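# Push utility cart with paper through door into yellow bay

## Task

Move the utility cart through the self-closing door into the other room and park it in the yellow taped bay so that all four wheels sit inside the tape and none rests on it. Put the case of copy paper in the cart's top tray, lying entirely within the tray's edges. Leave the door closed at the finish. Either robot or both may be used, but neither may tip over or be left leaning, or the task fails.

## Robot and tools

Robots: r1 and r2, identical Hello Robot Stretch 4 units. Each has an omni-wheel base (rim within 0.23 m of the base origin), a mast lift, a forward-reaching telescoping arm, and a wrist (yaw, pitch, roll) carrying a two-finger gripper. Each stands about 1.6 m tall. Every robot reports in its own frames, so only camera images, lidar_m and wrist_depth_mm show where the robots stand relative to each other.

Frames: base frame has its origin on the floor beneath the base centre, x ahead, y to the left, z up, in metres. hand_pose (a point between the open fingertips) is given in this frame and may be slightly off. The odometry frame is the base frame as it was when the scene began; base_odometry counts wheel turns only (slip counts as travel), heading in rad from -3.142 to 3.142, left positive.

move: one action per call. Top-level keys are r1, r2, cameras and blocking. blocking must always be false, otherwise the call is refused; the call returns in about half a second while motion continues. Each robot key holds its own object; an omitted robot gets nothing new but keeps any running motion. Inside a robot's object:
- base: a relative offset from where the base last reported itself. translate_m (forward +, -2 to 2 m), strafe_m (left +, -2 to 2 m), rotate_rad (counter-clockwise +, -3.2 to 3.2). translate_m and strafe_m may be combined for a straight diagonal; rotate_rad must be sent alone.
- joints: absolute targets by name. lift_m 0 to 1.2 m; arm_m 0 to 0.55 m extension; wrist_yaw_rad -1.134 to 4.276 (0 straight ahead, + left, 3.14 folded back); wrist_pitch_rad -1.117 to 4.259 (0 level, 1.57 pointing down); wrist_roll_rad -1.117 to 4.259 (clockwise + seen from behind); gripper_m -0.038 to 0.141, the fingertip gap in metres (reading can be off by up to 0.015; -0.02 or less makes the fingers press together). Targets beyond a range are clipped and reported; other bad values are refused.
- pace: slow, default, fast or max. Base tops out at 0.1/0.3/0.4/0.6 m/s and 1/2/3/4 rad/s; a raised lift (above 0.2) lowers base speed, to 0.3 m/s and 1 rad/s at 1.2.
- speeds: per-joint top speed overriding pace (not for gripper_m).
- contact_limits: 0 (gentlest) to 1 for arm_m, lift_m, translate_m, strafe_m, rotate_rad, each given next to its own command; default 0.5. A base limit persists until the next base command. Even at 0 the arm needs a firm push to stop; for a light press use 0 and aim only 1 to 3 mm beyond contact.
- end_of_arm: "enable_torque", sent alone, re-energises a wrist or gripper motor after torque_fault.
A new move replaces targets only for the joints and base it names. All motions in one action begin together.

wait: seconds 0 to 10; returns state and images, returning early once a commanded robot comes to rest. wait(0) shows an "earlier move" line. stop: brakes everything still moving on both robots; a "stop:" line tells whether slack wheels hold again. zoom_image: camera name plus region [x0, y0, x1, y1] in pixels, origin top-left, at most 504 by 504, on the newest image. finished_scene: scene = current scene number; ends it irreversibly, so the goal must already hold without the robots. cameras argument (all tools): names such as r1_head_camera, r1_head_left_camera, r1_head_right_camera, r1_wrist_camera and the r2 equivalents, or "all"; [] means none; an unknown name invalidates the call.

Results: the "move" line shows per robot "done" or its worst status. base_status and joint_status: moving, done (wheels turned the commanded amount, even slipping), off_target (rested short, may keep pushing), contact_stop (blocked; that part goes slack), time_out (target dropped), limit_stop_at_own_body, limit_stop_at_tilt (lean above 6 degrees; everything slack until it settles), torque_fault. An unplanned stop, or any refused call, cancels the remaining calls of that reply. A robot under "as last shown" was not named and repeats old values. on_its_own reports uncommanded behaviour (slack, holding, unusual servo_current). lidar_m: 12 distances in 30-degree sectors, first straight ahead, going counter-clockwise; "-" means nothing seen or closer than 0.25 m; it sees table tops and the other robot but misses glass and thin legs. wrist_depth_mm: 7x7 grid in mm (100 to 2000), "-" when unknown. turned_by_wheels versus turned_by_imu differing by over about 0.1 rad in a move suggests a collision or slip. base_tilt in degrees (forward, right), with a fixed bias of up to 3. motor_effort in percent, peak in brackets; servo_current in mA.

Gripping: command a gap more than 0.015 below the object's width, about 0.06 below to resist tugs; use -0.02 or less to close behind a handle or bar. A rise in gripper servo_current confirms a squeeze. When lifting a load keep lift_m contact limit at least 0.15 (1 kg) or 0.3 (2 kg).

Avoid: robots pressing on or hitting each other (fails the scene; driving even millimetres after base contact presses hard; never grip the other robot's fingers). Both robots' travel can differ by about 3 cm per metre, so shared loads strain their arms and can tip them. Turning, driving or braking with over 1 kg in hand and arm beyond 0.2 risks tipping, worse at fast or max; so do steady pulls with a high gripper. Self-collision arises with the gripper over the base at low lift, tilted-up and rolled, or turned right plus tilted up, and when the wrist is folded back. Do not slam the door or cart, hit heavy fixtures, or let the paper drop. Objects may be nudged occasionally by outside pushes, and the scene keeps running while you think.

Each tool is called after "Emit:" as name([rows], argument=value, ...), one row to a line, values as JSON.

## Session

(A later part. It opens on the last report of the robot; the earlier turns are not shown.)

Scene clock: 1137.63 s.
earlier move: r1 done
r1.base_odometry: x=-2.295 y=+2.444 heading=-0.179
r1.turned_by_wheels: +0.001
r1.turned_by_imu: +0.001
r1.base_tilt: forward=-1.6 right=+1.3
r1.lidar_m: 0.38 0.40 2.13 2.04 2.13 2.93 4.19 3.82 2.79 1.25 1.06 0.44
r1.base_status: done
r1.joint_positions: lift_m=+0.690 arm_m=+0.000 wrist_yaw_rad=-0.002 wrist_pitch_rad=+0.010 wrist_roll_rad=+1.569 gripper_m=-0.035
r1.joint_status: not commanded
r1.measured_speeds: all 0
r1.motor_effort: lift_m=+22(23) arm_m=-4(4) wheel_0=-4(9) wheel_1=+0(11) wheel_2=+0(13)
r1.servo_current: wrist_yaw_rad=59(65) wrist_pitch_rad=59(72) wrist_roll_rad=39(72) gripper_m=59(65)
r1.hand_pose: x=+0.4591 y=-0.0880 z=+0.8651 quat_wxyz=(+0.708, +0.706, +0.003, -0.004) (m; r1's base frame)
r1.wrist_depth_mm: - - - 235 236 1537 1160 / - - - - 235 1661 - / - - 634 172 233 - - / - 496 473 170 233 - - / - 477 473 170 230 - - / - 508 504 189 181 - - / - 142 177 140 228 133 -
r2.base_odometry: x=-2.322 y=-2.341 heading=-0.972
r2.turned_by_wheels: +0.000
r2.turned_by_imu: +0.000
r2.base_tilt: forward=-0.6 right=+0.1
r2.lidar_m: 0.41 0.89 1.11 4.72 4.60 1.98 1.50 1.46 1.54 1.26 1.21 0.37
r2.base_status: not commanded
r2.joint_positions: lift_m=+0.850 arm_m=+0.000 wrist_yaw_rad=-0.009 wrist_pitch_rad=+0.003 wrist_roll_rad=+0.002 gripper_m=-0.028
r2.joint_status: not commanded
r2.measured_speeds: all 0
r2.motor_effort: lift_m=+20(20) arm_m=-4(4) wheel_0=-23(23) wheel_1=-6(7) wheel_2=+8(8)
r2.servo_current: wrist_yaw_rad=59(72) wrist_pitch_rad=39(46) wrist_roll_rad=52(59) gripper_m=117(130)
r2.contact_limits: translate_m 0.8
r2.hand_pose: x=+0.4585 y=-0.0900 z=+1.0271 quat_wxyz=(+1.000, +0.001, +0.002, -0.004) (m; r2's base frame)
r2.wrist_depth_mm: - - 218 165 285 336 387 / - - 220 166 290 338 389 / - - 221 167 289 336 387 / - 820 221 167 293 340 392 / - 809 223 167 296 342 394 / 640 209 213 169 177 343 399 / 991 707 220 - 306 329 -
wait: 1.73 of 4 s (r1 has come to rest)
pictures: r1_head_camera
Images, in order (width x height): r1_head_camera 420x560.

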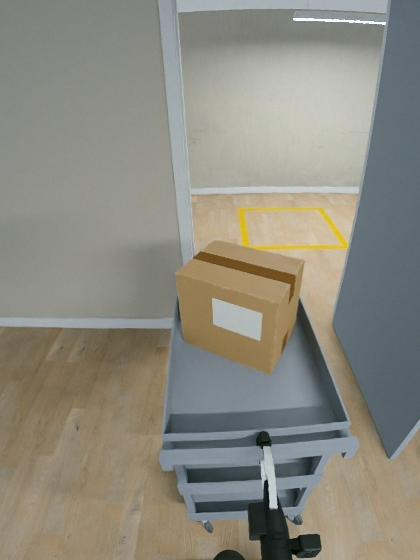

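Emit:
move(r1={"base":{"strafe_m":0.14}}, blocking=false, cameras=[])

Emit:
wait(seconds=4, cameras=["r1_head_camera"])

Emit:
move(r1={"base":{"translate_m":0.25,"strafe_m":-0.08}}, blocking=false, cameras=[])

Emit:
wait(seconds=4, cameras=["r1_head_camera"])

Scene clock: 1144.90 s.
move: r1 moving
r1.base_odometry: x=-2.289 y=+2.479 heading=-0.180
r1.turned_by_wheels: -0.001
r1.turned_by_imu: -0.001
r1.base_tilt: forward=-1.6 right=+1.3
r1.lidar_m: 0.37 0.40 2.11 2.01 2.12 2.90 4.20 3.86 2.84 1.25 1.11 0.43
r1.base_status: strafe_m moving
r1.joint_positions: lift_m=+0.690 arm_m=+0.000 wrist_yaw_rad=-0.004 wrist_pitch_rad=+0.010 wrist_roll_rad=+1.569 gripper_m=-0.035
r1.joint_status: not commanded
r1.measured_speeds: translate_m=+0.001 strafe_m=+0.140 rotate_rad=-0.006 lift_m=+0.000 arm_m=+0.000 wrist_yaw_rad=-0.008 wrist_pitch_rad=+0.000 wrist_roll_rad=+0.000
r1.motor_effort: lift_m=+22(22) arm_m=-4(4) wheel_0=-13(13) wheel_1=+9(10) wheel_2=-1(1)
r1.servo_current: wrist_yaw_rad=52(59) wrist_pitch_rad=65(65) wrist_roll_rad=52(65) gripper_m=59(59)
r1.hand_pose: x=+0.4590 y=-0.0885 z=+0.8651 quat_wxyz=(+0.708, +0.706, +0.002, -0.005) (m; r1's base frame)
r1.wrist_depth_mm: - - - - 241 1366 1182 / - - - 239 239 1661 - / - - - 235 236 - - / - 504 473 233 234 - - / - 477 469 229 231 - - / - 508 492 168 180 - - / - 142 181 140 225 133 -
r2: as last shown
r2.lidar_m: 0.40 0.92 1.13 4.70 4.60 1.97 1.50 1.43 1.53 1.23 1.21 0.41
r2.motor_effort: lift_m=+20(20) arm_m=-4(4) wheel_0=-22(23) wheel_1=-6(6) wheel_2=+8(8)
r2.servo_current: wrist_yaw_rad=52(72) wrist_pitch_rad=46(46) wrist_roll_rad=52(52) gripper_m=117(124)
r2.contact_limits: translate_m 0.8
r2.wrist_depth_mm: - - 219 165 283 336 387 / - - 221 166 291 336 389 / - - 221 166 287 338 389 / - 809 222 167 294 342 392 / - 820 223 167 296 342 394 / 640 209 212 168 177 345 399 / - 707 220 - 306 330 -
pictures: none
No camera images: "cameras" was empty.

Scene clock: 1146.07 s.
earlier move: r1 done
r1.base_odometry: x=-2.270 y=+2.581 heading=-0.179
r1.turned_by_wheels: +0.001
r1.turned_by_imu: +0.001
r1.base_tilt: forward=-1.6 right=+1.3
r1.lidar_m: 0.38 0.44 2.01 1.90 1.98 2.71 4.20 4.00 2.92 1.33 1.19 0.40
r1.base_status: done
r1.joint_positions: lift_m=+0.690 arm_m=+0.000 wrist_yaw_rad=-0.002 wrist_pitch_rad=+0.010 wrist_roll_rad=+1.569 gripper_m=-0.035
r1.joint_status: not commanded
r1.measured_speeds: all 0
r1.motor_effort: lift_m=+22(23) arm_m=-4(4) wheel_0=-1(16) wheel_1=-1(10) wheel_2=+1(2)
r1.servo_current: wrist_yaw_rad=52(65) wrist_pitch_rad=52(65) wrist_roll_rad=59(65) gripper_m=52(65)
r1.hand_pose: x=+0.4591 y=-0.0879 z=+0.8651 quat_wxyz=(+0.708, +0.706, +0.003, -0.004) (m; r1's base frame)
r1.wrist_depth_mm: - - - - 204 1576 - / - - 554 150 209 - - / - 452 449 153 214 - - / - 473 469 157 220 - - / - 544 539 163 225 - - / - - 585 188 181 - - / - - 164 141 237 133 -
r2.base_odometry: x=-2.322 y=-2.341 heading=-0.972
r2.turned_by_wheels: +0.000
r2.turned_by_imu: +0.000
r2.base_tilt: forward=-0.5 right=+0.1
r2.lidar_m: 0.38 1.01 1.25 4.72 4.60 1.98 1.49 1.43 1.54 1.22 1.22 0.39
r2.base_status: not commanded
r2.joint_positions: lift_m=+0.850 arm_m=+0.000 wrist_yaw_rad=-0.009 wrist_pitch_rad=+0.003 wrist_roll_rad=+0.002 gripper_m=-0.028
r2.joint_status: not commanded
r2.measured_speeds: all 0
r2.motor_effort: lift_m=+20(20) arm_m=-4(4) wheel_0=-23(23) wheel_1=-6(7) wheel_2=+8(8)
r2.servo_current: wrist_yaw_rad=59(72) wrist_pitch_rad=39(46) wrist_roll_rad=52(59) gripper_m=117(124)
r2.contact_limits: translate_m 0.8
r2.hand_pose: x=+0.4585 y=-0.0900 z=+1.0271 quat_wxyz=(+1.000, +0.001, +0.002, -0.004) (m; r2's base frame)
r2.wrist_depth_mm: - - 220 166 283 338 387 / - - 220 166 290 336 389 / - - 221 167 287 338 392 / - 866 220 167 293 338 392 / - 866 222 167 294 342 394 / - 210 213 168 178 345 397 / - 1160 220 - 307 329 -
wait: 1.17 of 4 s (r1 has come to rest)
pictures: r1_head_camera
Images, in order (width x height): r1_head_camera 420x560.

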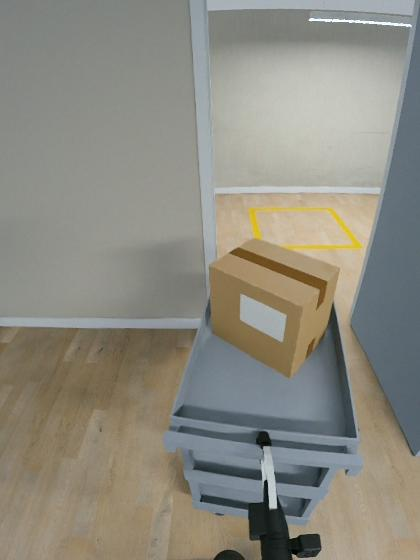

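Scene clock: 1146.57 s.
move: r1 moving
r1.base_odometry: x=-2.241 y=+2.566 heading=-0.179
r1.turned_by_wheels: +0.001
r1.turned_by_imu: +0.001
r1.base_tilt: forward=-1.6 right=+1.3
r1.lidar_m: 0.39 0.44 2.00 1.91 1.99 2.74 4.24 3.97 2.91 1.28 1.17 0.40
r1.base_status: translate_m moving; strafe_m moving
r1.joint_positions: lift_m=+0.690 arm_m=+0.000 wrist_yaw_rad=-0.002 wrist_pitch_rad=+0.010 wrist_roll_rad=+1.569 gripper_m=-0.035
r1.joint_status: not commanded
r1.measured_speeds: translate_m=+0.121 strafe_m=-0.037 rotate_rad=+0.001 lift_m=+0.000 arm_m=+0.000 wrist_yaw_rad=+0.000 wrist_pitch_rad=+0.000 wrist_roll_rad=+0.000
r1.motor_effort: lift_m=+22(23) arm_m=+4(4) wheel_0=+10(13) wheel_1=+8(8) wheel_2=-10(11)
r1.servo_current: wrist_yaw_rad=39(65) wrist_pitch_rad=52(65) wrist_roll_rad=59(65) gripper_m=59(59)
r1.hand_pose: x=+0.4591 y=-0.0879 z=+0.8651 quat_wxyz=(+0.708, +0.706, +0.003, -0.004) (m; r1's base frame)
r1.wrist_depth_mm: - - - - 211 1576 1182 / - - - 155 213 - - / - 496 480 445 218 - - / - 462 462 160 222 - - / - 525 512 162 225 - - / - 574 564 188 181 - - / - - 164 140 234 134 -
r2: as last shown
r2.base_tilt: forward=-0.6 right=+0.1
r2.lidar_m: 0.40 1.01 1.23 4.71 4.60 1.99 1.51 1.43 1.55 1.25 1.21 0.43
r2.motor_effort: lift_m=+20(20) arm_m=-4(4) wheel_0=-23(23) wheel_1=-6(7) wheel_2=+7(8)
r2.servo_current: wrist_yaw_rad=59(65) wrist_pitch_rad=39(46) wrist_roll_rad=39(52) gripper_m=117(124)
r2.contact_limits: translate_m 0.8
r2.wrist_depth_mm: - - 220 165 285 336 387 / - - 220 166 290 336 387 / - - 221 166 287 340 389 / - 891 220 167 293 342 397 / - 891 222 167 297 342 397 / - 209 213 168 177 345 397 / - 1138 220 - 306 329 -
pictures: none
No camera images: "cameras" was empty.

Scene clock: 1148.37 s.
earlier move: r1 done
r1.base_odometry: x=-2.038 y=+2.458 heading=-0.179
r1.turned_by_wheels: +0.000
r1.turned_by_imu: +0.000
r1.base_tilt: forward=-1.6 right=+1.3
r1.lidar_m: 0.35 0.39 2.08 1.99 2.06 2.87 - 3.89 2.83 1.10 0.98 0.43
r1.base_status: done
r1.joint_positions: lift_m=+0.690 arm_m=+0.000 wrist_yaw_rad=+0.002 wrist_pitch_rad=+0.010 wrist_roll_rad=+1.569 gripper_m=-0.035
r1.joint_status: not commanded
r1.measured_speeds: all 0
r1.motor_effort: lift_m=+22(23) arm_m=-4(4) wheel_0=+3(14) wheel_1=+3(8) wheel_2=+2(13)
r1.servo_current: wrist_yaw_rad=39(65) wrist_pitch_rad=59(65) wrist_roll_rad=59(72) gripper_m=59(65)
r1.hand_pose: x=+0.4595 y=-0.0868 z=+0.8651 quat_wxyz=(+0.708, +0.706, +0.004, -0.003) (m; r1's base frame)
r1.wrist_depth_mm: - - - 233 233 1618 1160 / - - - - 233 1618 - / - - 609 170 231 - - / - 484 455 170 232 - - / - 484 477 169 231 - - / - 517 508 187 181 - - / - 141 171 140 229 133 -
r2.base_odometry: x=-2.322 y=-2.341 heading=-0.972
r2.turned_by_wheels: +0.000
r2.turned_by_imu: +0.000
r2.base_tilt: forward=-0.6 right=+0.1
r2.lidar_m: 0.41 0.98 1.16 4.72 4.58 1.97 1.50 1.44 1.56 1.24 1.20 0.42
r2.base_status: not commanded
r2.joint_positions: lift_m=+0.850 arm_m=+0.000 wrist_yaw_rad=-0.009 wrist_pitch_rad=+0.003 wrist_roll_rad=+0.002 gripper_m=-0.028
r2.joint_status: not commanded
r2.measured_speeds: all 0
r2.motor_effort: lift_m=+20(20) arm_m=-4(4) wheel_0=-23(23) wheel_1=-6(7) wheel_2=+7(8)
r2.servo_current: wrist_yaw_rad=65(72) wrist_pitch_rad=46(46) wrist_roll_rad=33(59) gripper_m=117(130)
r2.contact_limits: translate_m 0.8
r2.hand_pose: x=+0.4585 y=-0.0900 z=+1.0271 quat_wxyz=(+1.000, +0.001, +0.002, -0.004) (m; r2's base frame)
r2.wrist_depth_mm: - - 219 166 283 336 384 / - - 220 165 291 336 387 / - - 220 167 286 338 389 / - - 221 167 294 342 392 / - 1138 223 167 296 340 392 / - 741 213 168 178 343 397 / - - 220 - 307 329 -
wait: 1.80 of 4 s (r1 has come to rest)
pictures: r1_head_camera
Images, in order (width x height): r1_head_camera 420x560.

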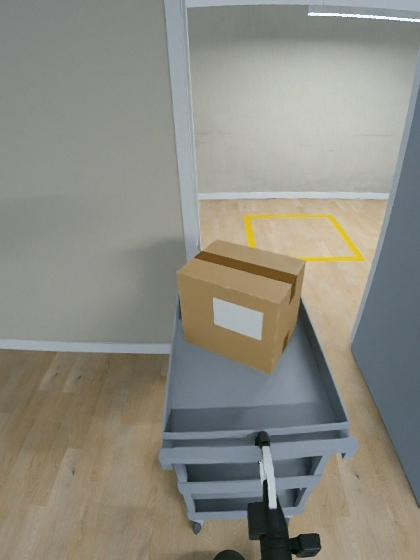

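Emit:
move(r1={"base":{"strafe_m":0.22}}, blocking=false, cameras=[])

Emit:
wait(seconds=4, cameras=["r1_head_camera"])

Emit:
move(r1={"base":{"translate_m":0.24,"strafe_m":-0.11}}, blocking=false, cameras=[])

Emit:
wait(seconds=4, cameras=["r1_head_camera"])

Scene clock: 1158.73 s.
move: r1 moving
r1.base_odometry: x=-2.032 y=+2.494 heading=-0.179
r1.turned_by_wheels: -0.001
r1.turned_by_imu: -0.001
r1.base_tilt: forward=-1.6 right=+1.3
r1.lidar_m: 0.38 0.41 2.04 1.95 2.05 2.83 - 3.95 2.90 1.14 1.02 0.42
r1.base_status: strafe_m moving
r1.joint_positions: lift_m=+0.690 arm_m=+0.000 wrist_yaw_rad=-0.004 wrist_pitch_rad=+0.010 wrist_roll_rad=+1.569 gripper_m=-0.035
r1.joint_status: not commanded
r1.measured_speeds: translate_m=+0.000 strafe_m=+0.140 rotate_rad=+0.001 lift_m=+0.000 arm_m=-0.001 wrist_yaw_rad=-0.034 wrist_pitch_rad=+0.000 wrist_roll_rad=+0.000
r1.motor_effort: lift_m=+22(22) arm_m=-4(4) wheel_0=-13(13) wheel_1=+7(10) wheel_2=-4(4)
r1.servo_current: wrist_yaw_rad=46(65) wrist_pitch_rad=65(65) wrist_roll_rad=39(52) gripper_m=59(59)
r1.hand_pose: x=+0.4589 y=-0.0886 z=+0.8651 quat_wxyz=(+0.708, +0.706, +0.002, -0.005) (m; r1's base frame)
r1.wrist_depth_mm: - - - 241 240 1576 1205 / - - - - 239 1661 - / - - - 233 236 - - / - 500 469 231 235 - - / - 477 477 229 231 - - / - 512 202 168 180 - - / - 142 178 139 226 133 -
r2: as last shown
r2.turned_by_imu: +0.001
r2.lidar_m: 0.39 1.01 1.23 4.72 4.59 1.99 1.47 1.44 1.55 1.25 1.19 0.41
r2.motor_effort: lift_m=+20(20) arm_m=-4(4) wheel_0=-23(23) wheel_1=-6(6) wheel_2=+8(8)
r2.servo_current: wrist_yaw_rad=59(65) wrist_pitch_rad=39(46) wrist_roll_rad=52(59) gripper_m=124(124)
r2.contact_limits: translate_m 0.8
r2.wrist_depth_mm: - - 219 166 285 334 387 / - - 220 165 291 334 389 / - - 220 166 286 338 389 / - - 221 167 293 340 394 / - 1138 222 168 296 342 397 / - 235 213 168 177 345 399 / - - 220 - 307 329 -
pictures: none
No camera images: "cameras" was empty.

Scene clock: 1160.27 s.
earlier move: r1 done
r1.base_odometry: x=-1.999 y=+2.675 heading=-0.179
r1.turned_by_wheels: +0.000
r1.turned_by_imu: +0.001
r1.base_tilt: forward=-1.6 right=+1.3
r1.lidar_m: 0.40 0.49 1.85 1.78 1.86 2.57 - 4.19 3.07 1.30 1.17 0.39
r1.base_status: done
r1.joint_positions: lift_m=+0.690 arm_m=+0.000 wrist_yaw_rad=-0.001 wrist_pitch_rad=+0.010 wrist_roll_rad=+1.569 gripper_m=-0.035
r1.joint_status: not commanded
r1.measured_speeds: all 0
r1.motor_effort: lift_m=+22(23) arm_m=-4(4) wheel_0=-4(15) wheel_1=-2(10) wheel_2=+0(4)
r1.servo_current: wrist_yaw_rad=52(65) wrist_pitch_rad=65(65) wrist_roll_rad=46(78) gripper_m=59(65)
r1.hand_pose: x=+0.4592 y=-0.0876 z=+0.8651 quat_wxyz=(+0.708, +0.706, +0.003, -0.004) (m; r1's base frame)
r1.wrist_depth_mm: - - 569 - 189 - - / - 480 462 - 196 - - / - 427 430 - 205 - - / - 512 492 151 216 - - / - 585 585 157 223 - - / - - 180 188 181 - - / - - 164 140 245 133 -
r2.base_odometry: x=-2.322 y=-2.341 heading=-0.972
r2.turned_by_wheels: +0.000
r2.turned_by_imu: +0.000
r2.base_tilt: forward=-0.6 right=+0.1
r2.lidar_m: 0.40 1.19 3.50 4.72 4.57 1.99 1.51 1.45 1.52 1.23 1.20 0.41
r2.base_status: not commanded
r2.joint_positions: lift_m=+0.850 arm_m=+0.000 wrist_yaw_rad=-0.009 wrist_pitch_rad=+0.003 wrist_roll_rad=+0.002 gripper_m=-0.028
r2.joint_status: not commanded
r2.measured_speeds: all 0
r2.motor_effort: lift_m=+20(20) arm_m=-4(4) wheel_0=-23(23) wheel_1=-7(7) wheel_2=+8(8)
r2.servo_current: wrist_yaw_rad=72(78) wrist_pitch_rad=39(52) wrist_roll_rad=59(59) gripper_m=117(130)
r2.contact_limits: translate_m 0.8
r2.hand_pose: x=+0.4585 y=-0.0900 z=+1.0271 quat_wxyz=(+1.000, +0.001, +0.002, -0.004) (m; r2's base frame)
r2.wrist_depth_mm: - - 219 165 285 334 387 / - - 220 166 290 334 387 / - - 221 166 286 338 389 / - - 221 167 294 340 392 / 1098 1042 223 168 296 340 392 / - 891 212 168 177 343 399 / - 917 220 - 306 329 -
wait: 1.53 of 4 s (r1 has come to rest)
pictures: r1_head_camera
Images, in order (width x height): r1_head_camera 420x560.

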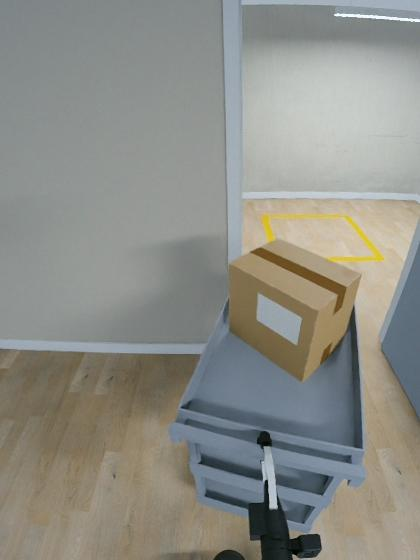

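Scene clock: 1160.77 s.
move: r1 moving
r1.base_odometry: x=-1.971 y=+2.655 heading=-0.179
r1.turned_by_wheels: +0.000
r1.turned_by_imu: +0.000
r1.base_tilt: forward=-1.6 right=+1.3
r1.lidar_m: 0.41 0.47 1.85 1.79 1.88 2.57 - 4.21 3.06 1.28 1.16 0.40
r1.base_status: translate_m moving; strafe_m moving
r1.joint_positions: lift_m=+0.690 arm_m=+0.000 wrist_yaw_rad=-0.001 wrist_pitch_rad=+0.010 wrist_roll_rad=+1.569 gripper_m=-0.035
r1.joint_status: not commanded
r1.measured_speeds: translate_m=+0.122 strafe_m=-0.057 rotate_rad=-0.006 lift_m=+0.000 arm_m=+0.000 wrist_yaw_rad=+0.000 wrist_pitch_rad=+0.000 wrist_roll_rad=+0.000
r1.motor_effort: lift_m=+23(23) arm_m=+3(4) wheel_0=+13(14) wheel_1=+4(5) wheel_2=-11(13)
r1.servo_current: wrist_yaw_rad=59(65) wrist_pitch_rad=65(65) wrist_roll_rad=46(52) gripper_m=52(65)
r1.hand_pose: x=+0.4592 y=-0.0876 z=+0.8651 quat_wxyz=(+0.708, +0.706, +0.003, -0.004) (m; r1's base frame)
r1.wrist_depth_mm: - - - - 191 - - / - 525 484 - 199 - - / - 430 433 145 206 - - / - 492 484 152 213 - - / - 564 574 157 223 - - / - - 183 166 181 - - / - - 163 140 241 133 -
r2: as last shown
r2.lidar_m: 0.41 1.17 3.47 4.66 4.59 1.97 1.47 1.45 1.55 1.25 1.18 0.41
r2.motor_effort: lift_m=+20(20) arm_m=-4(4) wheel_0=-22(23) wheel_1=-6(6) wheel_2=+8(8)
r2.servo_current: wrist_yaw_rad=52(72) wrist_pitch_rad=39(52) wrist_roll_rad=46(59) gripper_m=124(124)
r2.contact_limits: translate_m 0.8
r2.wrist_depth_mm: - - 219 165 286 336 389 / - - 220 166 291 336 387 / - - 222 167 287 338 392 / - - 222 167 294 340 394 / - 1008 222 167 297 342 394 / - 904 212 168 178 343 394 / - - 221 - 306 329 -
pictures: none
No camera images: "cameras" was empty.

Scene clock: 1162.53 s.
earlier move: r1 done
r1.base_odometry: x=-1.782 y=+2.524 heading=-0.179
r1.turned_by_wheels: +0.000
r1.turned_by_imu: +0.001
r1.base_tilt: forward=-1.6 right=+1.3
r1.lidar_m: 0.41 0.41 1.80 1.88 1.96 2.72 - 4.02 2.97 0.99 0.99 0.43
r1.base_status: done
r1.joint_positions: lift_m=+0.690 arm_m=+0.000 wrist_yaw_rad=+0.002 wrist_pitch_rad=+0.010 wrist_roll_rad=+1.569 gripper_m=-0.035
r1.joint_status: not commanded
r1.measured_speeds: all 0
r1.motor_effort: lift_m=+22(23) arm_m=-4(4) wheel_0=+2(16) wheel_1=+2(7) wheel_2=+1(13)
r1.servo_current: wrist_yaw_rad=46(72) wrist_pitch_rad=59(65) wrist_roll_rad=52(65) gripper_m=59(65)
r1.hand_pose: x=+0.4595 y=-0.0868 z=+0.8651 quat_wxyz=(+0.708, +0.706, +0.004, -0.003) (m; r1's base frame)
r1.wrist_depth_mm: - - - 220 221 1661 1182 / - - - 222 223 1618 - / - 591 517 224 226 - - / - 449 455 165 227 - - / - 500 500 167 229 - - / - 554 535 187 181 - - / - - 164 140 233 133 -
r2.base_odometry: x=-2.322 y=-2.341 heading=-0.972
r2.turned_by_wheels: +0.000
r2.turned_by_imu: +0.000
r2.base_tilt: forward=-0.6 right=+0.0
r2.lidar_m: 0.41 1.17 3.48 4.70 4.60 1.98 1.50 1.44 1.54 1.26 1.20 0.40
r2.base_status: not commanded
r2.joint_positions: lift_m=+0.850 arm_m=+0.000 wrist_yaw_rad=-0.009 wrist_pitch_rad=+0.003 wrist_roll_rad=+0.002 gripper_m=-0.028
r2.joint_status: not commanded
r2.measured_speeds: all 0
r2.motor_effort: lift_m=+20(20) arm_m=-4(4) wheel_0=-22(23) wheel_1=-6(7) wheel_2=+8(8)
r2.servo_current: wrist_yaw_rad=72(78) wrist_pitch_rad=33(52) wrist_roll_rad=46(59) gripper_m=124(130)
r2.contact_limits: translate_m 0.8
r2.hand_pose: x=+0.4585 y=-0.0900 z=+1.0271 quat_wxyz=(+1.000, +0.001, +0.002, -0.004) (m; r2's base frame)
r2.wrist_depth_mm: - - 219 165 283 336 389 / - - 220 166 291 336 387 / - - 220 167 287 338 389 / - - 221 167 294 340 394 / - 976 223 167 296 342 397 / - - 213 168 177 343 397 / - - 220 - 306 330 -
wait: 1.77 of 4 s (r1 has come to rest)
pictures: r1_head_camera
Images, in order (width x height): r1_head_camera 420x560.

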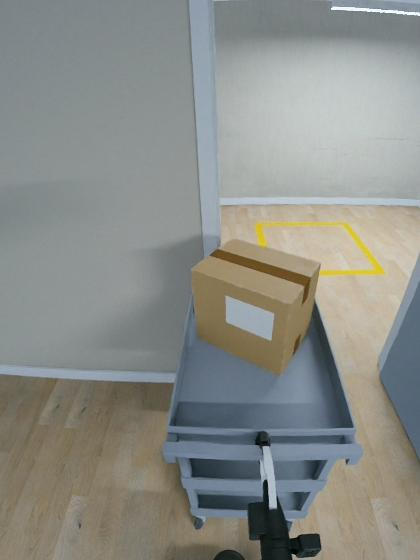

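Emit:
wait(seconds=0, cameras=["r1_head_left_camera","r1_head_right_camera","r2_head_camera"])

Emit:
zoom_image(camera="r1_head_left_camera", region=[100, 200, 350, 450])

Scene clock: 1168.67 s.
r1.base_odometry: x=-1.782 y=+2.524 heading=-0.179
r1.turned_by_wheels: +0.000
r1.turned_by_imu: +0.000
r1.base_tilt: forward=-1.6 right=+1.3
r1.lidar_m: 0.39 0.42 1.78 1.88 1.96 2.71 - 4.06 2.97 1.01 1.00 0.42
r1.base_status: done
r1.joint_positions: lift_m=+0.690 arm_m=+0.000 wrist_yaw_rad=+0.002 wrist_pitch_rad=+0.010 wrist_roll_rad=+1.569 gripper_m=-0.035
r1.joint_status: not commanded
r1.measured_speeds: all 0
r1.motor_effort: lift_m=+22(23) arm_m=-3(4) wheel_0=+3(16) wheel_1=+2(7) wheel_2=+1(13)
r1.servo_current: wrist_yaw_rad=46(72) wrist_pitch_rad=52(65) wrist_roll_rad=46(65) gripper_m=59(65)
r1.hand_pose: x=+0.4595 y=-0.0868 z=+0.8651 quat_wxyz=(+0.708, +0.706, +0.004, -0.003) (m; r1's base frame)
r1.wrist_depth_mm: - - - 220 222 1661 1182 / - - - 222 224 1661 - / - 585 517 224 226 - - / - 452 455 166 228 - - / - 496 500 167 229 - - / - 554 530 189 181 - - / - - 164 140 233 133 -
r2.base_odometry: x=-2.322 y=-2.341 heading=-0.972
r2.turned_by_wheels: +0.000
r2.turned_by_imu: +0.001
r2.base_tilt: forward=-0.6 right=+0.1
r2.lidar_m: 0.41 1.19 3.50 4.71 4.60 1.99 1.46 1.44 1.54 1.24 1.20 0.42
r2.base_status: not commanded
r2.joint_positions: lift_m=+0.850 arm_m=+0.000 wrist_yaw_rad=-0.009 wrist_pitch_rad=+0.003 wrist_roll_rad=+0.002 gripper_m=-0.028
r2.joint_status: not commanded
r2.measured_speeds: all 0
r2.motor_effort: lift_m=+20(20) arm_m=-4(4) wheel_0=-22(23) wheel_1=-6(7) wheel_2=+8(8)
r2.servo_current: wrist_yaw_rad=65(78) wrist_pitch_rad=39(52) wrist_roll_rad=52(59) gripper_m=117(130)
r2.contact_limits: translate_m 0.8
r2.hand_pose: x=+0.4585 y=-0.0900 z=+1.0271 quat_wxyz=(+1.000, +0.001, +0.002, -0.004) (m; r2's base frame)
r2.wrist_depth_mm: - - 220 165 286 336 387 / - - 220 166 291 336 387 / - - 220 166 287 340 392 / - - 221 167 293 340 392 / - 991 224 167 296 342 394 / - - 213 168 178 345 397 / - - 220 - 307 329 -
pictures: r1_head_left_camera, r1_head_right_camera, r2_head_camera
Images, in order (width x height): r1_head_left_camera 420x672, r1_head_right_camera 420x672, r2_head_camera 420x560.

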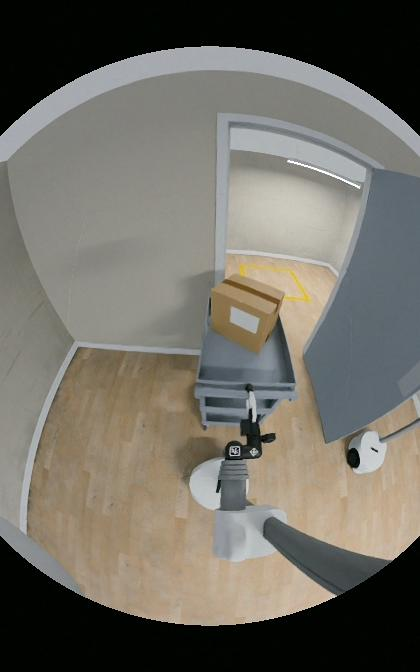

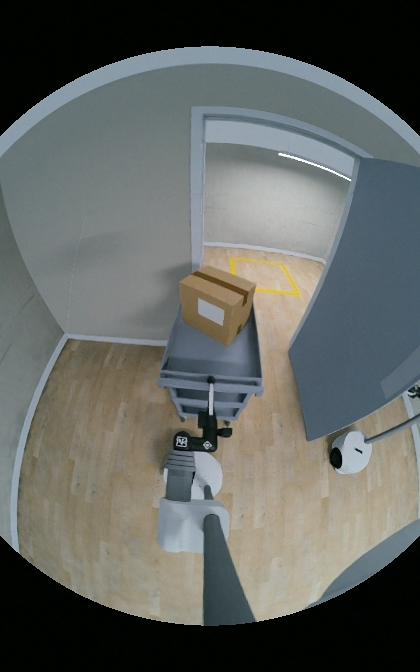

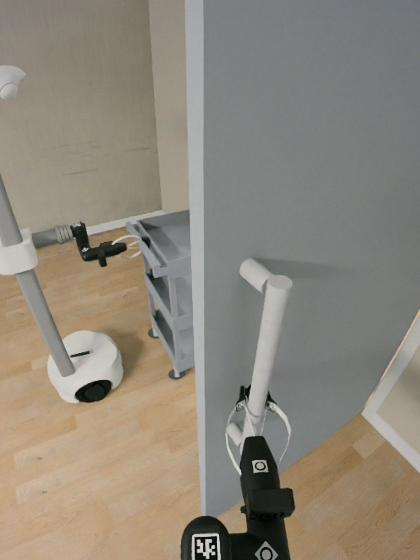

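Scaled by 2.016 from the camera's 420x672 image, which has a finer 600x960 frame.

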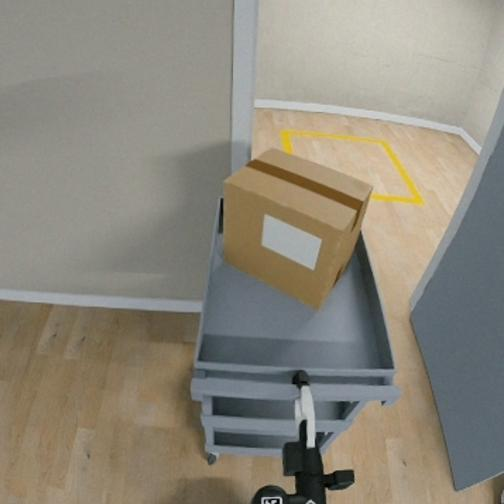

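Emit:
move(r1={"base":{"translate_m":-0.55,"strafe_m":-0.48}}, blocking=false, cameras=[])

Emit:
wait(seconds=5, cameras=["r1_head_camera"])

Scene clock: 1180.27 s.
move: r1 moving
r1.base_odometry: x=-1.811 y=+2.507 heading=-0.178
r1.turned_by_wheels: +0.001
r1.turned_by_imu: +0.001
r1.base_tilt: forward=-1.5 right=+1.3
r1.lidar_m: 0.39 0.41 1.84 1.87 2.00 2.74 - 3.98 2.94 1.01 0.98 0.42
r1.base_status: translate_m moving; strafe_m moving
r1.joint_positions: lift_m=+0.690 arm_m=+0.000 wrist_yaw_rad=+0.002 wrist_pitch_rad=+0.010 wrist_roll_rad=+1.569 gripper_m=-0.035
r1.joint_status: not commanded
r1.measured_speeds: translate_m=-0.098 strafe_m=-0.084 rotate_rad=+0.004 lift_m=+0.000 arm_m=+0.000 wrist_yaw_rad=+0.000 wrist_pitch_rad=+0.000 wrist_roll_rad=+0.000
r1.motor_effort: lift_m=+22(22) arm_m=-4(4) wheel_0=+5(10) wheel_1=-7(10) wheel_2=+12(13)
r1.servo_current: wrist_yaw_rad=33(59) wrist_pitch_rad=59(65) wrist_roll_rad=52(59) gripper_m=65(65)
r1.hand_pose: x=+0.4595 y=-0.0867 z=+0.8651 quat_wxyz=(+0.708, +0.706, +0.004, -0.003) (m; r1's base frame)
r1.wrist_depth_mm: - - - 223 224 1618 1160 / - - - - 227 1537 - / - - 535 166 228 - - / - 455 459 167 227 - - / - 496 496 167 229 - - / - 539 525 187 181 - - / - 141 164 141 232 132 -
r2: as last shown
r2.base_tilt: forward=-0.6 right=+0.2
r2.lidar_m: 0.41 1.16 3.50 4.69 4.60 1.99 1.49 1.45 1.57 1.24 1.20 0.40
r2.motor_effort: lift_m=+20(20) arm_m=-4(4) wheel_0=-23(23) wheel_1=-6(7) wheel_2=+8(8)
r2.servo_current: wrist_yaw_rad=59(65) wrist_pitch_rad=39(46) wrist_roll_rad=33(59) gripper_m=124(124)
r2.contact_limits: translate_m 0.8
r2.wrist_depth_mm: - - 219 165 285 336 387 / - - 220 166 291 338 387 / - - 222 166 287 336 389 / - - 222 167 293 340 394 / - 946 223 167 296 342 394 / - - 213 168 178 345 399 / - - 220 - 304 329 -
pictures: none
No camera images: "cameras" was empty.

Scene clock: 1183.63 s.
earlier move: r1 done
r1.base_odometry: x=-2.409 y=+2.149 heading=-0.179
r1.turned_by_wheels: -0.001
r1.turned_by_imu: -0.003
r1.base_tilt: forward=-1.6 right=+1.3
r1.lidar_m: 0.25 0.28 2.45 2.35 2.44 3.39 4.15 3.37 2.49 2.37 0.86 0.49
r1.base_status: done
r1.joint_positions: lift_m=+0.690 arm_m=+0.000 wrist_yaw_rad=+0.001 wrist_pitch_rad=+0.010 wrist_roll_rad=+1.569 gripper_m=-0.035
r1.joint_status: not commanded
r1.measured_speeds: all 0
r1.motor_effort: lift_m=+23(23) arm_m=-4(4) wheel_0=+3(10) wheel_1=-1(12) wheel_2=-1(14)
r1.servo_current: wrist_yaw_rad=33(65) wrist_pitch_rad=59(65) wrist_roll_rad=33(65) gripper_m=59(65)
r1.hand_pose: x=+0.4594 y=-0.0871 z=+0.8651 quat_wxyz=(+0.708, +0.706, +0.004, -0.003) (m; r1's base frame)
r1.wrist_depth_mm: - - - - - - - / - - - 309 - - 1138 / - - - 256 359 373 375 / - - - - 307 1661 504 / - - - 255 256 1708 - / - - - 188 182 - - / - 508 179 150 202 143 -
r2.base_odometry: x=-2.322 y=-2.341 heading=-0.972
r2.turned_by_wheels: +0.000
r2.turned_by_imu: +0.000
r2.base_tilt: forward=-0.6 right=+0.1
r2.lidar_m: 0.39 0.63 0.84 4.70 4.58 1.98 1.51 1.44 1.53 1.26 1.20 0.42
r2.base_status: not commanded
r2.joint_positions: lift_m=+0.850 arm_m=+0.000 wrist_yaw_rad=-0.009 wrist_pitch_rad=+0.003 wrist_roll_rad=+0.002 gripper_m=-0.028
r2.joint_status: not commanded
r2.measured_speeds: all 0
r2.motor_effort: lift_m=+20(20) arm_m=-4(4) wheel_0=-22(23) wheel_1=-6(7) wheel_2=+7(8)
r2.servo_current: wrist_yaw_rad=59(78) wrist_pitch_rad=46(52) wrist_roll_rad=39(65) gripper_m=117(130)
r2.contact_limits: translate_m 0.8
r2.hand_pose: x=+0.4585 y=-0.0900 z=+1.0271 quat_wxyz=(+1.000, +0.001, +0.002, -0.004) (m; r2's base frame)
r2.wrist_depth_mm: - - 219 165 285 334 384 / - - 220 166 291 336 389 / - - 220 166 286 336 389 / - 683 222 167 293 340 392 / 676 683 223 168 296 342 394 / 676 591 212 168 178 345 399 / 488 544 220 - 307 329 -
wait: 3.37 of 5 s (r1 has come to rest)
pictures: r1_head_camera
Images, in order (width x height): r1_head_camera 420x560.

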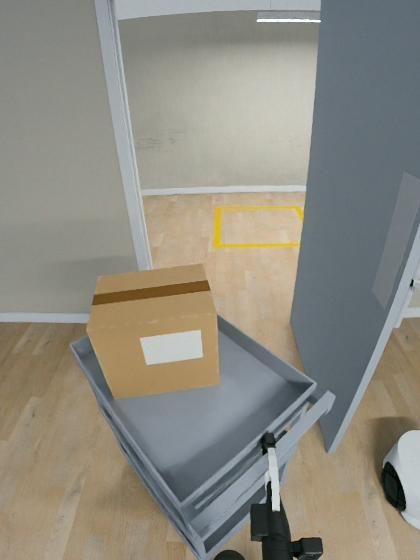

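Emit:
move(r1={"base":{"translate_m":-0.3,"strafe_m":0.02}}, blocking=false, cameras=[])

Emit:
wait(seconds=5, cameras=["r1_head_camera"])

Emit:
move(r1={"base":{"strafe_m":0.25}}, blocking=false, cameras=[])

Emit:
wait(seconds=5, cameras=["r1_head_camera"])

Scene clock: 1198.83 s.
move: r1 moving
r1.base_odometry: x=-2.439 y=+2.157 heading=-0.179
r1.turned_by_wheels: +0.000
r1.turned_by_imu: -0.001
r1.base_tilt: forward=-1.5 right=+1.3
r1.lidar_m: 0.28 0.28 2.42 2.35 2.45 3.33 4.11 3.37 2.47 2.36 0.87 0.48
r1.base_status: translate_m moving; strafe_m moving
r1.joint_positions: lift_m=+0.690 arm_m=+0.000 wrist_yaw_rad=+0.001 wrist_pitch_rad=+0.010 wrist_roll_rad=+1.569 gripper_m=-0.035
r1.joint_status: not commanded
r1.measured_speeds: translate_m=-0.120 strafe_m=+0.008 rotate_rad=-0.001 lift_m=+0.000 arm_m=+0.000 wrist_yaw_rad=+0.001 wrist_pitch_rad=+0.000 wrist_roll_rad=+0.000
r1.motor_effort: lift_m=+22(22) arm_m=-4(4) wheel_0=-7(10) wheel_1=-5(8) wheel_2=+10(12)
r1.servo_current: wrist_yaw_rad=46(52) wrist_pitch_rad=59(65) wrist_roll_rad=59(65) gripper_m=59(65)
r1.hand_pose: x=+0.4594 y=-0.0871 z=+0.8651 quat_wxyz=(+0.708, +0.706, +0.004, -0.003) (m; r1's base frame)
r1.wrist_depth_mm: - - - - - - - / - - - - 353 359 1118 / - - - - 351 1464 421 / - - - - 289 1708 - / - - - 253 251 1808 - / - - 597 189 182 - - / - 421 180 140 204 143 -
r2: as last shown
r2.turned_by_imu: +0.002
r2.lidar_m: 0.38 0.62 0.87 4.70 4.59 1.97 1.49 1.44 1.53 1.23 1.20 0.40
r2.motor_effort: lift_m=+20(20) arm_m=-4(4) wheel_0=-23(23) wheel_1=-6(7) wheel_2=+7(8)
r2.servo_current: wrist_yaw_rad=59(72) wrist_pitch_rad=39(46) wrist_roll_rad=39(52) gripper_m=124(124)
r2.contact_limits: translate_m 0.8
r2.wrist_depth_mm: - - 219 165 283 334 387 / - - 219 165 290 336 387 / - - 220 166 286 338 392 / - 691 222 167 293 340 392 / 668 683 223 167 296 342 392 / 661 580 213 168 178 343 399 / 508 559 220 - 307 329 -
pictures: none
No camera images: "cameras" was empty.

Scene clock: 1200.83 s.
earlier move: r1 done
r1.base_odometry: x=-2.701 y=+2.222 heading=-0.179
r1.turned_by_wheels: +0.000
r1.turned_by_imu: +0.000
r1.base_tilt: forward=-1.6 right=+1.3
r1.lidar_m: 0.28 0.30 2.43 2.32 2.46 3.37 3.79 3.39 2.48 2.38 1.07 0.49
r1.base_status: done
r1.joint_positions: lift_m=+0.690 arm_m=+0.000 wrist_yaw_rad=+0.002 wrist_pitch_rad=+0.010 wrist_roll_rad=+1.569 gripper_m=-0.035
r1.joint_status: not commanded
r1.measured_speeds: all 0
r1.motor_effort: lift_m=+22(23) arm_m=-4(4) wheel_0=-1(10) wheel_1=-2(8) wheel_2=-1(14)
r1.servo_current: wrist_yaw_rad=46(72) wrist_pitch_rad=59(72) wrist_roll_rad=52(65) gripper_m=59(65)
r1.hand_pose: x=+0.4594 y=-0.0870 z=+0.8651 quat_wxyz=(+0.708, +0.706, +0.004, -0.003) (m; r1's base frame)
r1.wrist_depth_mm: - 904 917 282 - 1756 - / - - - - 336 342 349 / 1808 - - - 309 1618 1255 / 1808 - - 264 264 1756 - / 1756 - - 246 247 1863 - / 1756 634 436 188 181 - - / - 433 179 140 208 143 -
r2.base_odometry: x=-2.322 y=-2.341 heading=-0.972
r2.turned_by_wheels: +0.000
r2.turned_by_imu: +0.000
r2.base_tilt: forward=-0.6 right=+0.1
r2.lidar_m: 0.40 0.75 0.71 1.14 4.60 1.97 1.47 1.44 1.52 1.25 1.21 0.45
r2.base_status: not commanded
r2.joint_positions: lift_m=+0.850 arm_m=+0.000 wrist_yaw_rad=-0.009 wrist_pitch_rad=+0.003 wrist_roll_rad=+0.002 gripper_m=-0.028
r2.joint_status: not commanded
r2.measured_speeds: all 0
r2.motor_effort: lift_m=+20(20) arm_m=-4(4) wheel_0=-23(23) wheel_1=-6(7) wheel_2=+8(8)
r2.servo_current: wrist_yaw_rad=52(72) wrist_pitch_rad=46(46) wrist_roll_rad=46(59) gripper_m=124(124)
r2.contact_limits: translate_m 0.8
r2.hand_pose: x=+0.4585 y=-0.0900 z=+1.0271 quat_wxyz=(+1.000, +0.001, +0.002, -0.004) (m; r2's base frame)
r2.wrist_depth_mm: - - 220 166 283 334 384 / - - 220 166 293 338 387 / - - 221 167 286 336 387 / - - 221 167 294 340 392 / 750 - 223 168 294 342 394 / 609 210 213 168 177 343 397 / 609 - 220 - 306 329 -
wait: 2.00 of 5 s (r1 has come to rest)
pictures: r1_head_camera
Images, in order (width x height): r1_head_camera 420x560.

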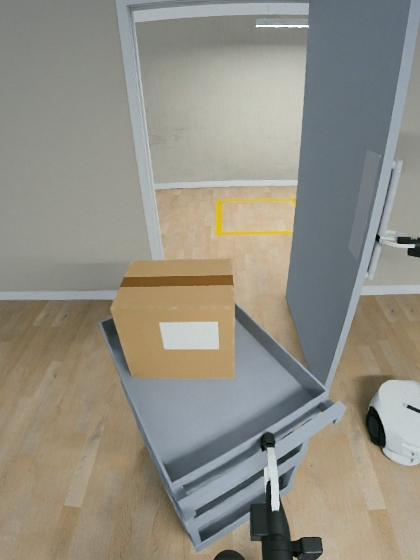

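Scene clock: 1201.33 s.
move: r1 moving
r1.base_odometry: x=-2.694 y=+2.258 heading=-0.180
r1.turned_by_wheels: -0.001
r1.turned_by_imu: -0.001
r1.base_tilt: forward=-1.6 right=+1.3
r1.lidar_m: 0.27 0.29 2.39 2.31 2.40 3.31 3.81 3.40 2.55 2.41 1.08 0.46
r1.base_status: strafe_m moving
r1.joint_positions: lift_m=+0.690 arm_m=+0.000 wrist_yaw_rad=-0.007 wrist_pitch_rad=+0.010 wrist_roll_rad=+1.569 gripper_m=-0.035
r1.joint_status: not commanded
r1.measured_speeds: translate_m=+0.001 strafe_m=+0.140 rotate_rad=-0.004 lift_m=+0.000 arm_m=+0.000 wrist_yaw_rad=-0.011 wrist_pitch_rad=+0.000 wrist_roll_rad=+0.000
r1.motor_effort: lift_m=+22(23) arm_m=-3(4) wheel_0=-17(17) wheel_1=+9(9) wheel_2=-5(5)
r1.servo_current: wrist_yaw_rad=78(78) wrist_pitch_rad=59(65) wrist_roll_rad=46(65) gripper_m=59(59)
r1.hand_pose: x=+0.4587 y=-0.0894 z=+0.8651 quat_wxyz=(+0.708, +0.706, +0.001, -0.006) (m; r1's base frame)
r1.wrist_depth_mm: - 891 917 286 - 1708 - / - - - - 342 343 351 / 1808 - - - 300 1576 1255 / 1808 - - 260 262 1708 - / 1756 - - 245 245 1863 - / 1808 544 196 188 179 - - / - 433 436 140 206 133 -
r2: as last shown
r2.lidar_m: 0.40 0.75 0.74 1.22 4.59 1.99 1.50 1.43 1.54 1.25 1.19 0.40
r2.motor_effort: lift_m=+20(20) arm_m=-4(4) wheel_0=-22(23) wheel_1=-6(6) wheel_2=+8(8)
r2.servo_current: wrist_yaw_rad=72(72) wrist_pitch_rad=46(52) wrist_roll_rad=59(59) gripper_m=117(124)
r2.contact_limits: translate_m 0.8
r2.wrist_depth_mm: - - 220 164 283 336 389 / - - 220 166 291 336 387 / - - 220 166 287 340 389 / - - 222 167 294 338 392 / 750 - 224 167 296 343 394 / 640 210 212 168 177 343 399 / 621 - 220 - 306 329 -
pictures: none
No camera images: "cameras" was empty.

Scene clock: 1203.00 s.
earlier move: r1 done
r1.base_odometry: x=-2.656 y=+2.468 heading=-0.179
r1.turned_by_wheels: +0.001
r1.turned_by_imu: +0.001
r1.base_tilt: forward=-1.6 right=+1.3
r1.lidar_m: 0.33 0.37 2.17 2.09 2.16 2.96 3.80 3.73 2.76 2.65 1.24 0.45
r1.base_status: done
r1.joint_positions: lift_m=+0.690 arm_m=+0.000 wrist_yaw_rad=-0.003 wrist_pitch_rad=+0.010 wrist_roll_rad=+1.569 gripper_m=-0.035
r1.joint_status: not commanded
r1.measured_speeds: all 0
r1.motor_effort: lift_m=+22(23) arm_m=+3(4) wheel_0=-2(17) wheel_1=+1(12) wheel_2=-2(6)
r1.servo_current: wrist_yaw_rad=46(78) wrist_pitch_rad=59(65) wrist_roll_rad=33(65) gripper_m=52(59)
r1.hand_pose: x=+0.4590 y=-0.0882 z=+0.8651 quat_wxyz=(+0.708, +0.706, +0.002, -0.004) (m; r1's base frame)
r1.wrist_depth_mm: - - - 200 277 285 300 / 1863 - - 256 257 1661 1182 / 1863 - - 247 250 1863 - / 1756 - 591 241 242 - - / 1756 462 462 177 236 - - / - 480 469 188 182 - - / - 142 181 140 220 133 -
r2.base_odometry: x=-2.322 y=-2.341 heading=-0.972
r2.turned_by_wheels: +0.000
r2.turned_by_imu: +0.000
r2.base_tilt: forward=-0.6 right=+0.1
r2.lidar_m: 0.40 0.91 0.92 4.72 4.59 2.00 1.49 1.45 1.57 1.25 1.20 0.38
r2.base_status: not commanded
r2.joint_positions: lift_m=+0.850 arm_m=+0.000 wrist_yaw_rad=-0.009 wrist_pitch_rad=+0.003 wrist_roll_rad=+0.002 gripper_m=-0.028
r2.joint_status: not commanded
r2.measured_speeds: all 0
r2.motor_effort: lift_m=+20(20) arm_m=-4(4) wheel_0=-22(23) wheel_1=-6(7) wheel_2=+8(8)
r2.servo_current: wrist_yaw_rad=65(78) wrist_pitch_rad=39(52) wrist_roll_rad=39(59) gripper_m=124(124)
r2.contact_limits: translate_m 0.8
r2.hand_pose: x=+0.4585 y=-0.0900 z=+1.0271 quat_wxyz=(+1.000, +0.001, +0.002, -0.004) (m; r2's base frame)
r2.wrist_depth_mm: - - 219 165 285 336 387 / - - 219 166 291 336 387 / - - 221 166 286 338 389 / 866 931 221 167 291 338 394 / 741 917 223 167 296 340 394 / 661 209 212 168 178 343 394 / - 1078 220 - 307 329 -
wait: 1.67 of 5 s (r1 has come to rest)
pictures: r1_head_camera
Images, in order (width x height): r1_head_camera 420x560.

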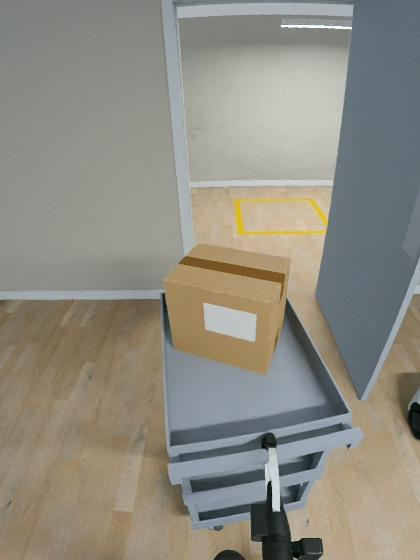

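Emit:
move(r1={"base":{"strafe_m":0.27}}, blocking=false, cameras=[])

Emit:
wait(seconds=5, cameras=[])

Emit:
move(r1={"base":{"translate_m":0.3,"strafe_m":-0.13}}, blocking=false, cameras=["r1_head_camera"])

Emit:
wait(seconds=5, cameras=["r1_head_camera"])

Scene clock: 1211.97 s.
move: r1 moving
r1.base_odometry: x=-2.650 y=+2.504 heading=-0.179
r1.turned_by_wheels: +0.000
r1.turned_by_imu: -0.001
r1.base_tilt: forward=-1.6 right=+1.3
r1.lidar_m: 0.37 0.38 2.14 2.04 2.14 2.95 3.80 3.77 2.78 2.67 1.28 0.42
r1.base_status: strafe_m moving
r1.joint_positions: lift_m=+0.690 arm_m=+0.000 wrist_yaw_rad=-0.003 wrist_pitch_rad=+0.010 wrist_roll_rad=+1.569 gripper_m=-0.035
r1.joint_status: not commanded
r1.measured_speeds: translate_m=-0.001 strafe_m=+0.140 rotate_rad=+0.006 lift_m=+0.000 arm_m=+0.000 wrist_yaw_rad=+0.000 wrist_pitch_rad=+0.000 wrist_roll_rad=+0.000
r1.motor_effort: lift_m=+22(23) arm_m=+4(4) wheel_0=-12(14) wheel_1=+10(11) wheel_2=-1(2)
r1.servo_current: wrist_yaw_rad=59(65) wrist_pitch_rad=52(65) wrist_roll_rad=39(59) gripper_m=52(65)
r1.hand_pose: x=+0.4590 y=-0.0882 z=+0.8651 quat_wxyz=(+0.708, +0.706, +0.002, -0.004) (m; r1's base frame)
r1.wrist_depth_mm: - - - 258 263 291 1078 / 1863 - - 250 253 1661 1160 / 1863 - - 244 246 1808 - / 1863 - 549 237 239 - - / 1808 459 462 175 235 - - / - 488 480 187 181 - - / - 142 181 160 224 133 -
r2: as last shown
r2.turned_by_imu: +0.001
r2.lidar_m: 0.40 0.94 0.94 4.70 4.60 1.98 1.50 1.43 1.54 1.24 1.21 0.42
r2.motor_effort: lift_m=+20(20) arm_m=-4(4) wheel_0=-23(23) wheel_1=-6(7) wheel_2=+7(8)
r2.servo_current: wrist_yaw_rad=59(78) wrist_pitch_rad=46(46) wrist_roll_rad=52(59) gripper_m=124(124)
r2.contact_limits: translate_m 0.8
r2.wrist_depth_mm: - - 219 165 283 334 384 / - - 220 166 290 336 389 / - - 221 167 287 338 389 / 866 917 221 167 291 340 389 / 759 904 222 167 296 342 394 / 676 209 212 167 177 342 397 / - 128 220 - 306 329 -
pictures: none
No camera images: "cameras" was empty.

Scene clock: 1213.70 s.
earlier move: r1 done
r1.base_odometry: x=-2.608 y=+2.734 heading=-0.179
r1.turned_by_wheels: +0.000
r1.turned_by_imu: +0.001
r1.base_tilt: forward=-1.6 right=+1.3
r1.lidar_m: 0.39 0.47 1.89 1.81 1.89 2.60 3.82 3.89 3.03 2.91 1.48 0.40
r1.base_status: done
r1.joint_positions: lift_m=+0.690 arm_m=+0.000 wrist_yaw_rad=-0.003 wrist_pitch_rad=+0.010 wrist_roll_rad=+1.569 gripper_m=-0.035
r1.joint_status: not commanded
r1.measured_speeds: all 0
r1.motor_effort: lift_m=+22(23) arm_m=+4(4) wheel_0=-2(14) wheel_1=+0(11) wheel_2=-1(3)
r1.servo_current: wrist_yaw_rad=52(65) wrist_pitch_rad=65(65) wrist_roll_rad=59(59) gripper_m=52(65)
r1.hand_pose: x=+0.4590 y=-0.0882 z=+0.8651 quat_wxyz=(+0.708, +0.706, +0.002, -0.004) (m; r1's base frame)
r1.wrist_depth_mm: 1863 - - - 202 - - / 1808 - 539 147 207 - - / 1863 436 439 152 214 - - / 1863 480 469 155 220 - - / - 544 544 161 224 - - / - - 186 188 181 - - / - - 163 140 239 133 -
r2.base_odometry: x=-2.322 y=-2.341 heading=-0.972
r2.turned_by_wheels: +0.000
r2.turned_by_imu: +0.000
r2.base_tilt: forward=-0.6 right=+0.1
r2.lidar_m: 0.40 1.01 1.16 4.70 4.60 1.99 1.50 1.45 1.55 1.25 1.20 0.41
r2.base_status: not commanded
r2.joint_positions: lift_m=+0.850 arm_m=+0.000 wrist_yaw_rad=-0.009 wrist_pitch_rad=+0.003 wrist_roll_rad=+0.002 gripper_m=-0.028
r2.joint_status: not commanded
r2.measured_speeds: all 0
r2.motor_effort: lift_m=+20(20) arm_m=-4(4) wheel_0=-22(23) wheel_1=-6(7) wheel_2=+8(8)
r2.servo_current: wrist_yaw_rad=52(78) wrist_pitch_rad=39(46) wrist_roll_rad=46(59) gripper_m=117(124)
r2.contact_limits: translate_m 0.8
r2.hand_pose: x=+0.4585 y=-0.0900 z=+1.0271 quat_wxyz=(+1.000, +0.001, +0.002, -0.004) (m; r2's base frame)
r2.wrist_depth_mm: - - 220 165 285 336 389 / - - 218 165 290 336 387 / - - 221 167 286 338 389 / 917 946 221 167 293 340 389 / 842 946 224 168 297 342 397 / 788 235 213 168 178 343 397 / - 741 220 - 306 329 -
wait: 1.73 of 5 s (r1 has come to rest)
pictures: none
No camera images: "cameras" was empty.

Scene clock: 1214.20 s.
move: r1 moving
r1.base_odometry: x=-2.580 y=+2.715 heading=-0.179
r1.turned_by_wheels: +0.000
r1.turned_by_imu: +0.000
r1.base_tilt: forward=-1.6 right=+1.3
r1.lidar_m: 0.41 0.43 1.91 1.82 1.90 2.64 3.82 3.89 2.99 2.91 1.44 0.40
r1.base_status: translate_m moving; strafe_m moving
r1.joint_positions: lift_m=+0.690 arm_m=+0.000 wrist_yaw_rad=-0.003 wrist_pitch_rad=+0.010 wrist_roll_rad=+1.569 gripper_m=-0.035
r1.joint_status: not commanded
r1.measured_speeds: translate_m=+0.123 strafe_m=-0.054 rotate_rad=+0.001 lift_m=+0.000 arm_m=+0.000 wrist_yaw_rad=+0.000 wrist_pitch_rad=+0.000 wrist_roll_rad=+0.000
r1.motor_effort: lift_m=+22(22) arm_m=+3(4) wheel_0=+12(13) wheel_1=+5(6) wheel_2=-12(13)
r1.servo_current: wrist_yaw_rad=65(65) wrist_pitch_rad=52(65) wrist_roll_rad=59(65) gripper_m=65(65)
r1.hand_pose: x=+0.4590 y=-0.0882 z=+0.8651 quat_wxyz=(+0.708, +0.706, +0.002, -0.004) (m; r1's base frame)
r1.wrist_depth_mm: 1756 - - - 206 1537 - / 1756 - 559 152 211 - - / 1756 466 449 155 216 - - / 1808 473 469 159 220 - - / - 525 535 162 224 - - / - - 574 187 181 - - / - - 164 139 236 143 -
r2: as last shown
r2.lidar_m: 0.41 0.99 1.17 4.71 4.59 1.99 1.47 1.44 1.54 1.23 1.20 0.42
r2.motor_effort: lift_m=+20(20) arm_m=-4(4) wheel_0=-22(23) wheel_1=-6(7) wheel_2=+7(8)
r2.servo_current: wrist_yaw_rad=65(65) wrist_pitch_rad=46(46) wrist_roll_rad=46(52) gripper_m=124(124)
r2.contact_limits: translate_m 0.8
r2.wrist_depth_mm: - - 219 165 285 334 387 / - - 220 166 293 336 389 / - - 221 166 287 338 392 / 891 931 222 167 294 340 394 / 809 917 224 168 294 342 394 / - 224 213 168 177 343 399 / - 750 221 - 306 330 -
pictures: r1_head_camera
Images, in order (width x height): r1_head_camera 420x560.

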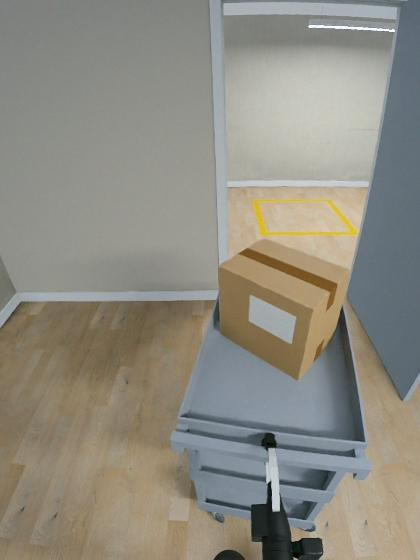

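Scene clock: 1216.17 s.
earlier move: r1 done
r1.base_odometry: x=-2.336 y=+2.552 heading=-0.179
r1.turned_by_wheels: +0.000
r1.turned_by_imu: +0.000
r1.base_tilt: forward=-1.6 right=+1.3
r1.lidar_m: 0.36 0.38 2.01 1.95 2.02 2.81 4.12 3.91 2.91 2.78 1.19 0.43
r1.base_status: done
r1.joint_positions: lift_m=+0.690 arm_m=+0.000 wrist_yaw_rad=+0.002 wrist_pitch_rad=+0.010 wrist_roll_rad=+1.569 gripper_m=-0.035
r1.joint_status: not commanded
r1.measured_speeds: all 0
r1.motor_effort: lift_m=+22(23) arm_m=-4(4) wheel_0=+1(17) wheel_1=+2(8) wheel_2=+0(13)
r1.servo_current: wrist_yaw_rad=52(65) wrist_pitch_rad=59(72) wrist_roll_rad=52(65) gripper_m=52(65)
r1.hand_pose: x=+0.4595 y=-0.0868 z=+0.8651 quat_wxyz=(+0.708, +0.706, +0.004, -0.003) (m; r1's base frame)
r1.wrist_depth_mm: - - - 231 232 1576 1160 / - - - - 231 1661 - / - - 585 169 232 - - / - 462 462 169 230 - - / - 484 484 168 231 - - / - 530 512 189 181 - - / - 142 172 140 229 133 -
r2.base_odometry: x=-2.322 y=-2.341 heading=-0.972
r2.turned_by_wheels: +0.000
r2.turned_by_imu: +0.000
r2.base_tilt: forward=-0.6 right=+0.1
r2.lidar_m: 0.39 1.01 1.25 4.73 4.57 1.96 1.49 1.45 1.56 1.25 1.20 0.41
r2.base_status: not commanded
r2.joint_positions: lift_m=+0.850 arm_m=+0.000 wrist_yaw_rad=-0.009 wrist_pitch_rad=+0.003 wrist_roll_rad=+0.002 gripper_m=-0.028
r2.joint_status: not commanded
r2.measured_speeds: all 0
r2.motor_effort: lift_m=+20(20) arm_m=-4(4) wheel_0=-23(23) wheel_1=-6(7) wheel_2=+7(8)
r2.servo_current: wrist_yaw_rad=65(78) wrist_pitch_rad=39(52) wrist_roll_rad=59(59) gripper_m=117(124)
r2.contact_limits: translate_m 0.8
r2.hand_pose: x=+0.4585 y=-0.0900 z=+1.0271 quat_wxyz=(+1.000, +0.001, +0.002, -0.004) (m; r2's base frame)
r2.wrist_depth_mm: - - 219 165 283 336 387 / - - 220 166 290 336 392 / - - 221 167 286 338 389 / - 854 222 167 294 340 392 / - 878 222 168 296 342 394 / - 220 212 168 178 345 399 / - 1160 220 - 306 330 -
wait: 1.97 of 5 s (r1 has come to rest)
pictures: r1_head_camera
Images, in order (width x height): r1_head_camera 420x560.

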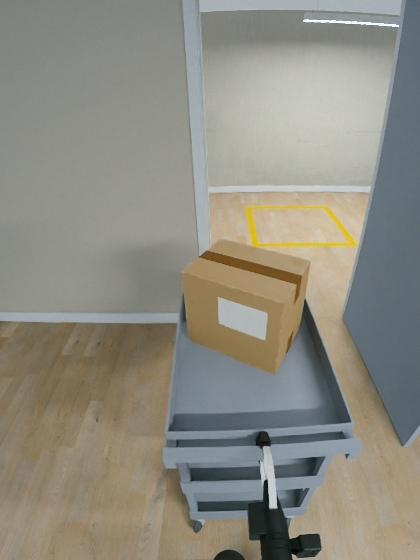

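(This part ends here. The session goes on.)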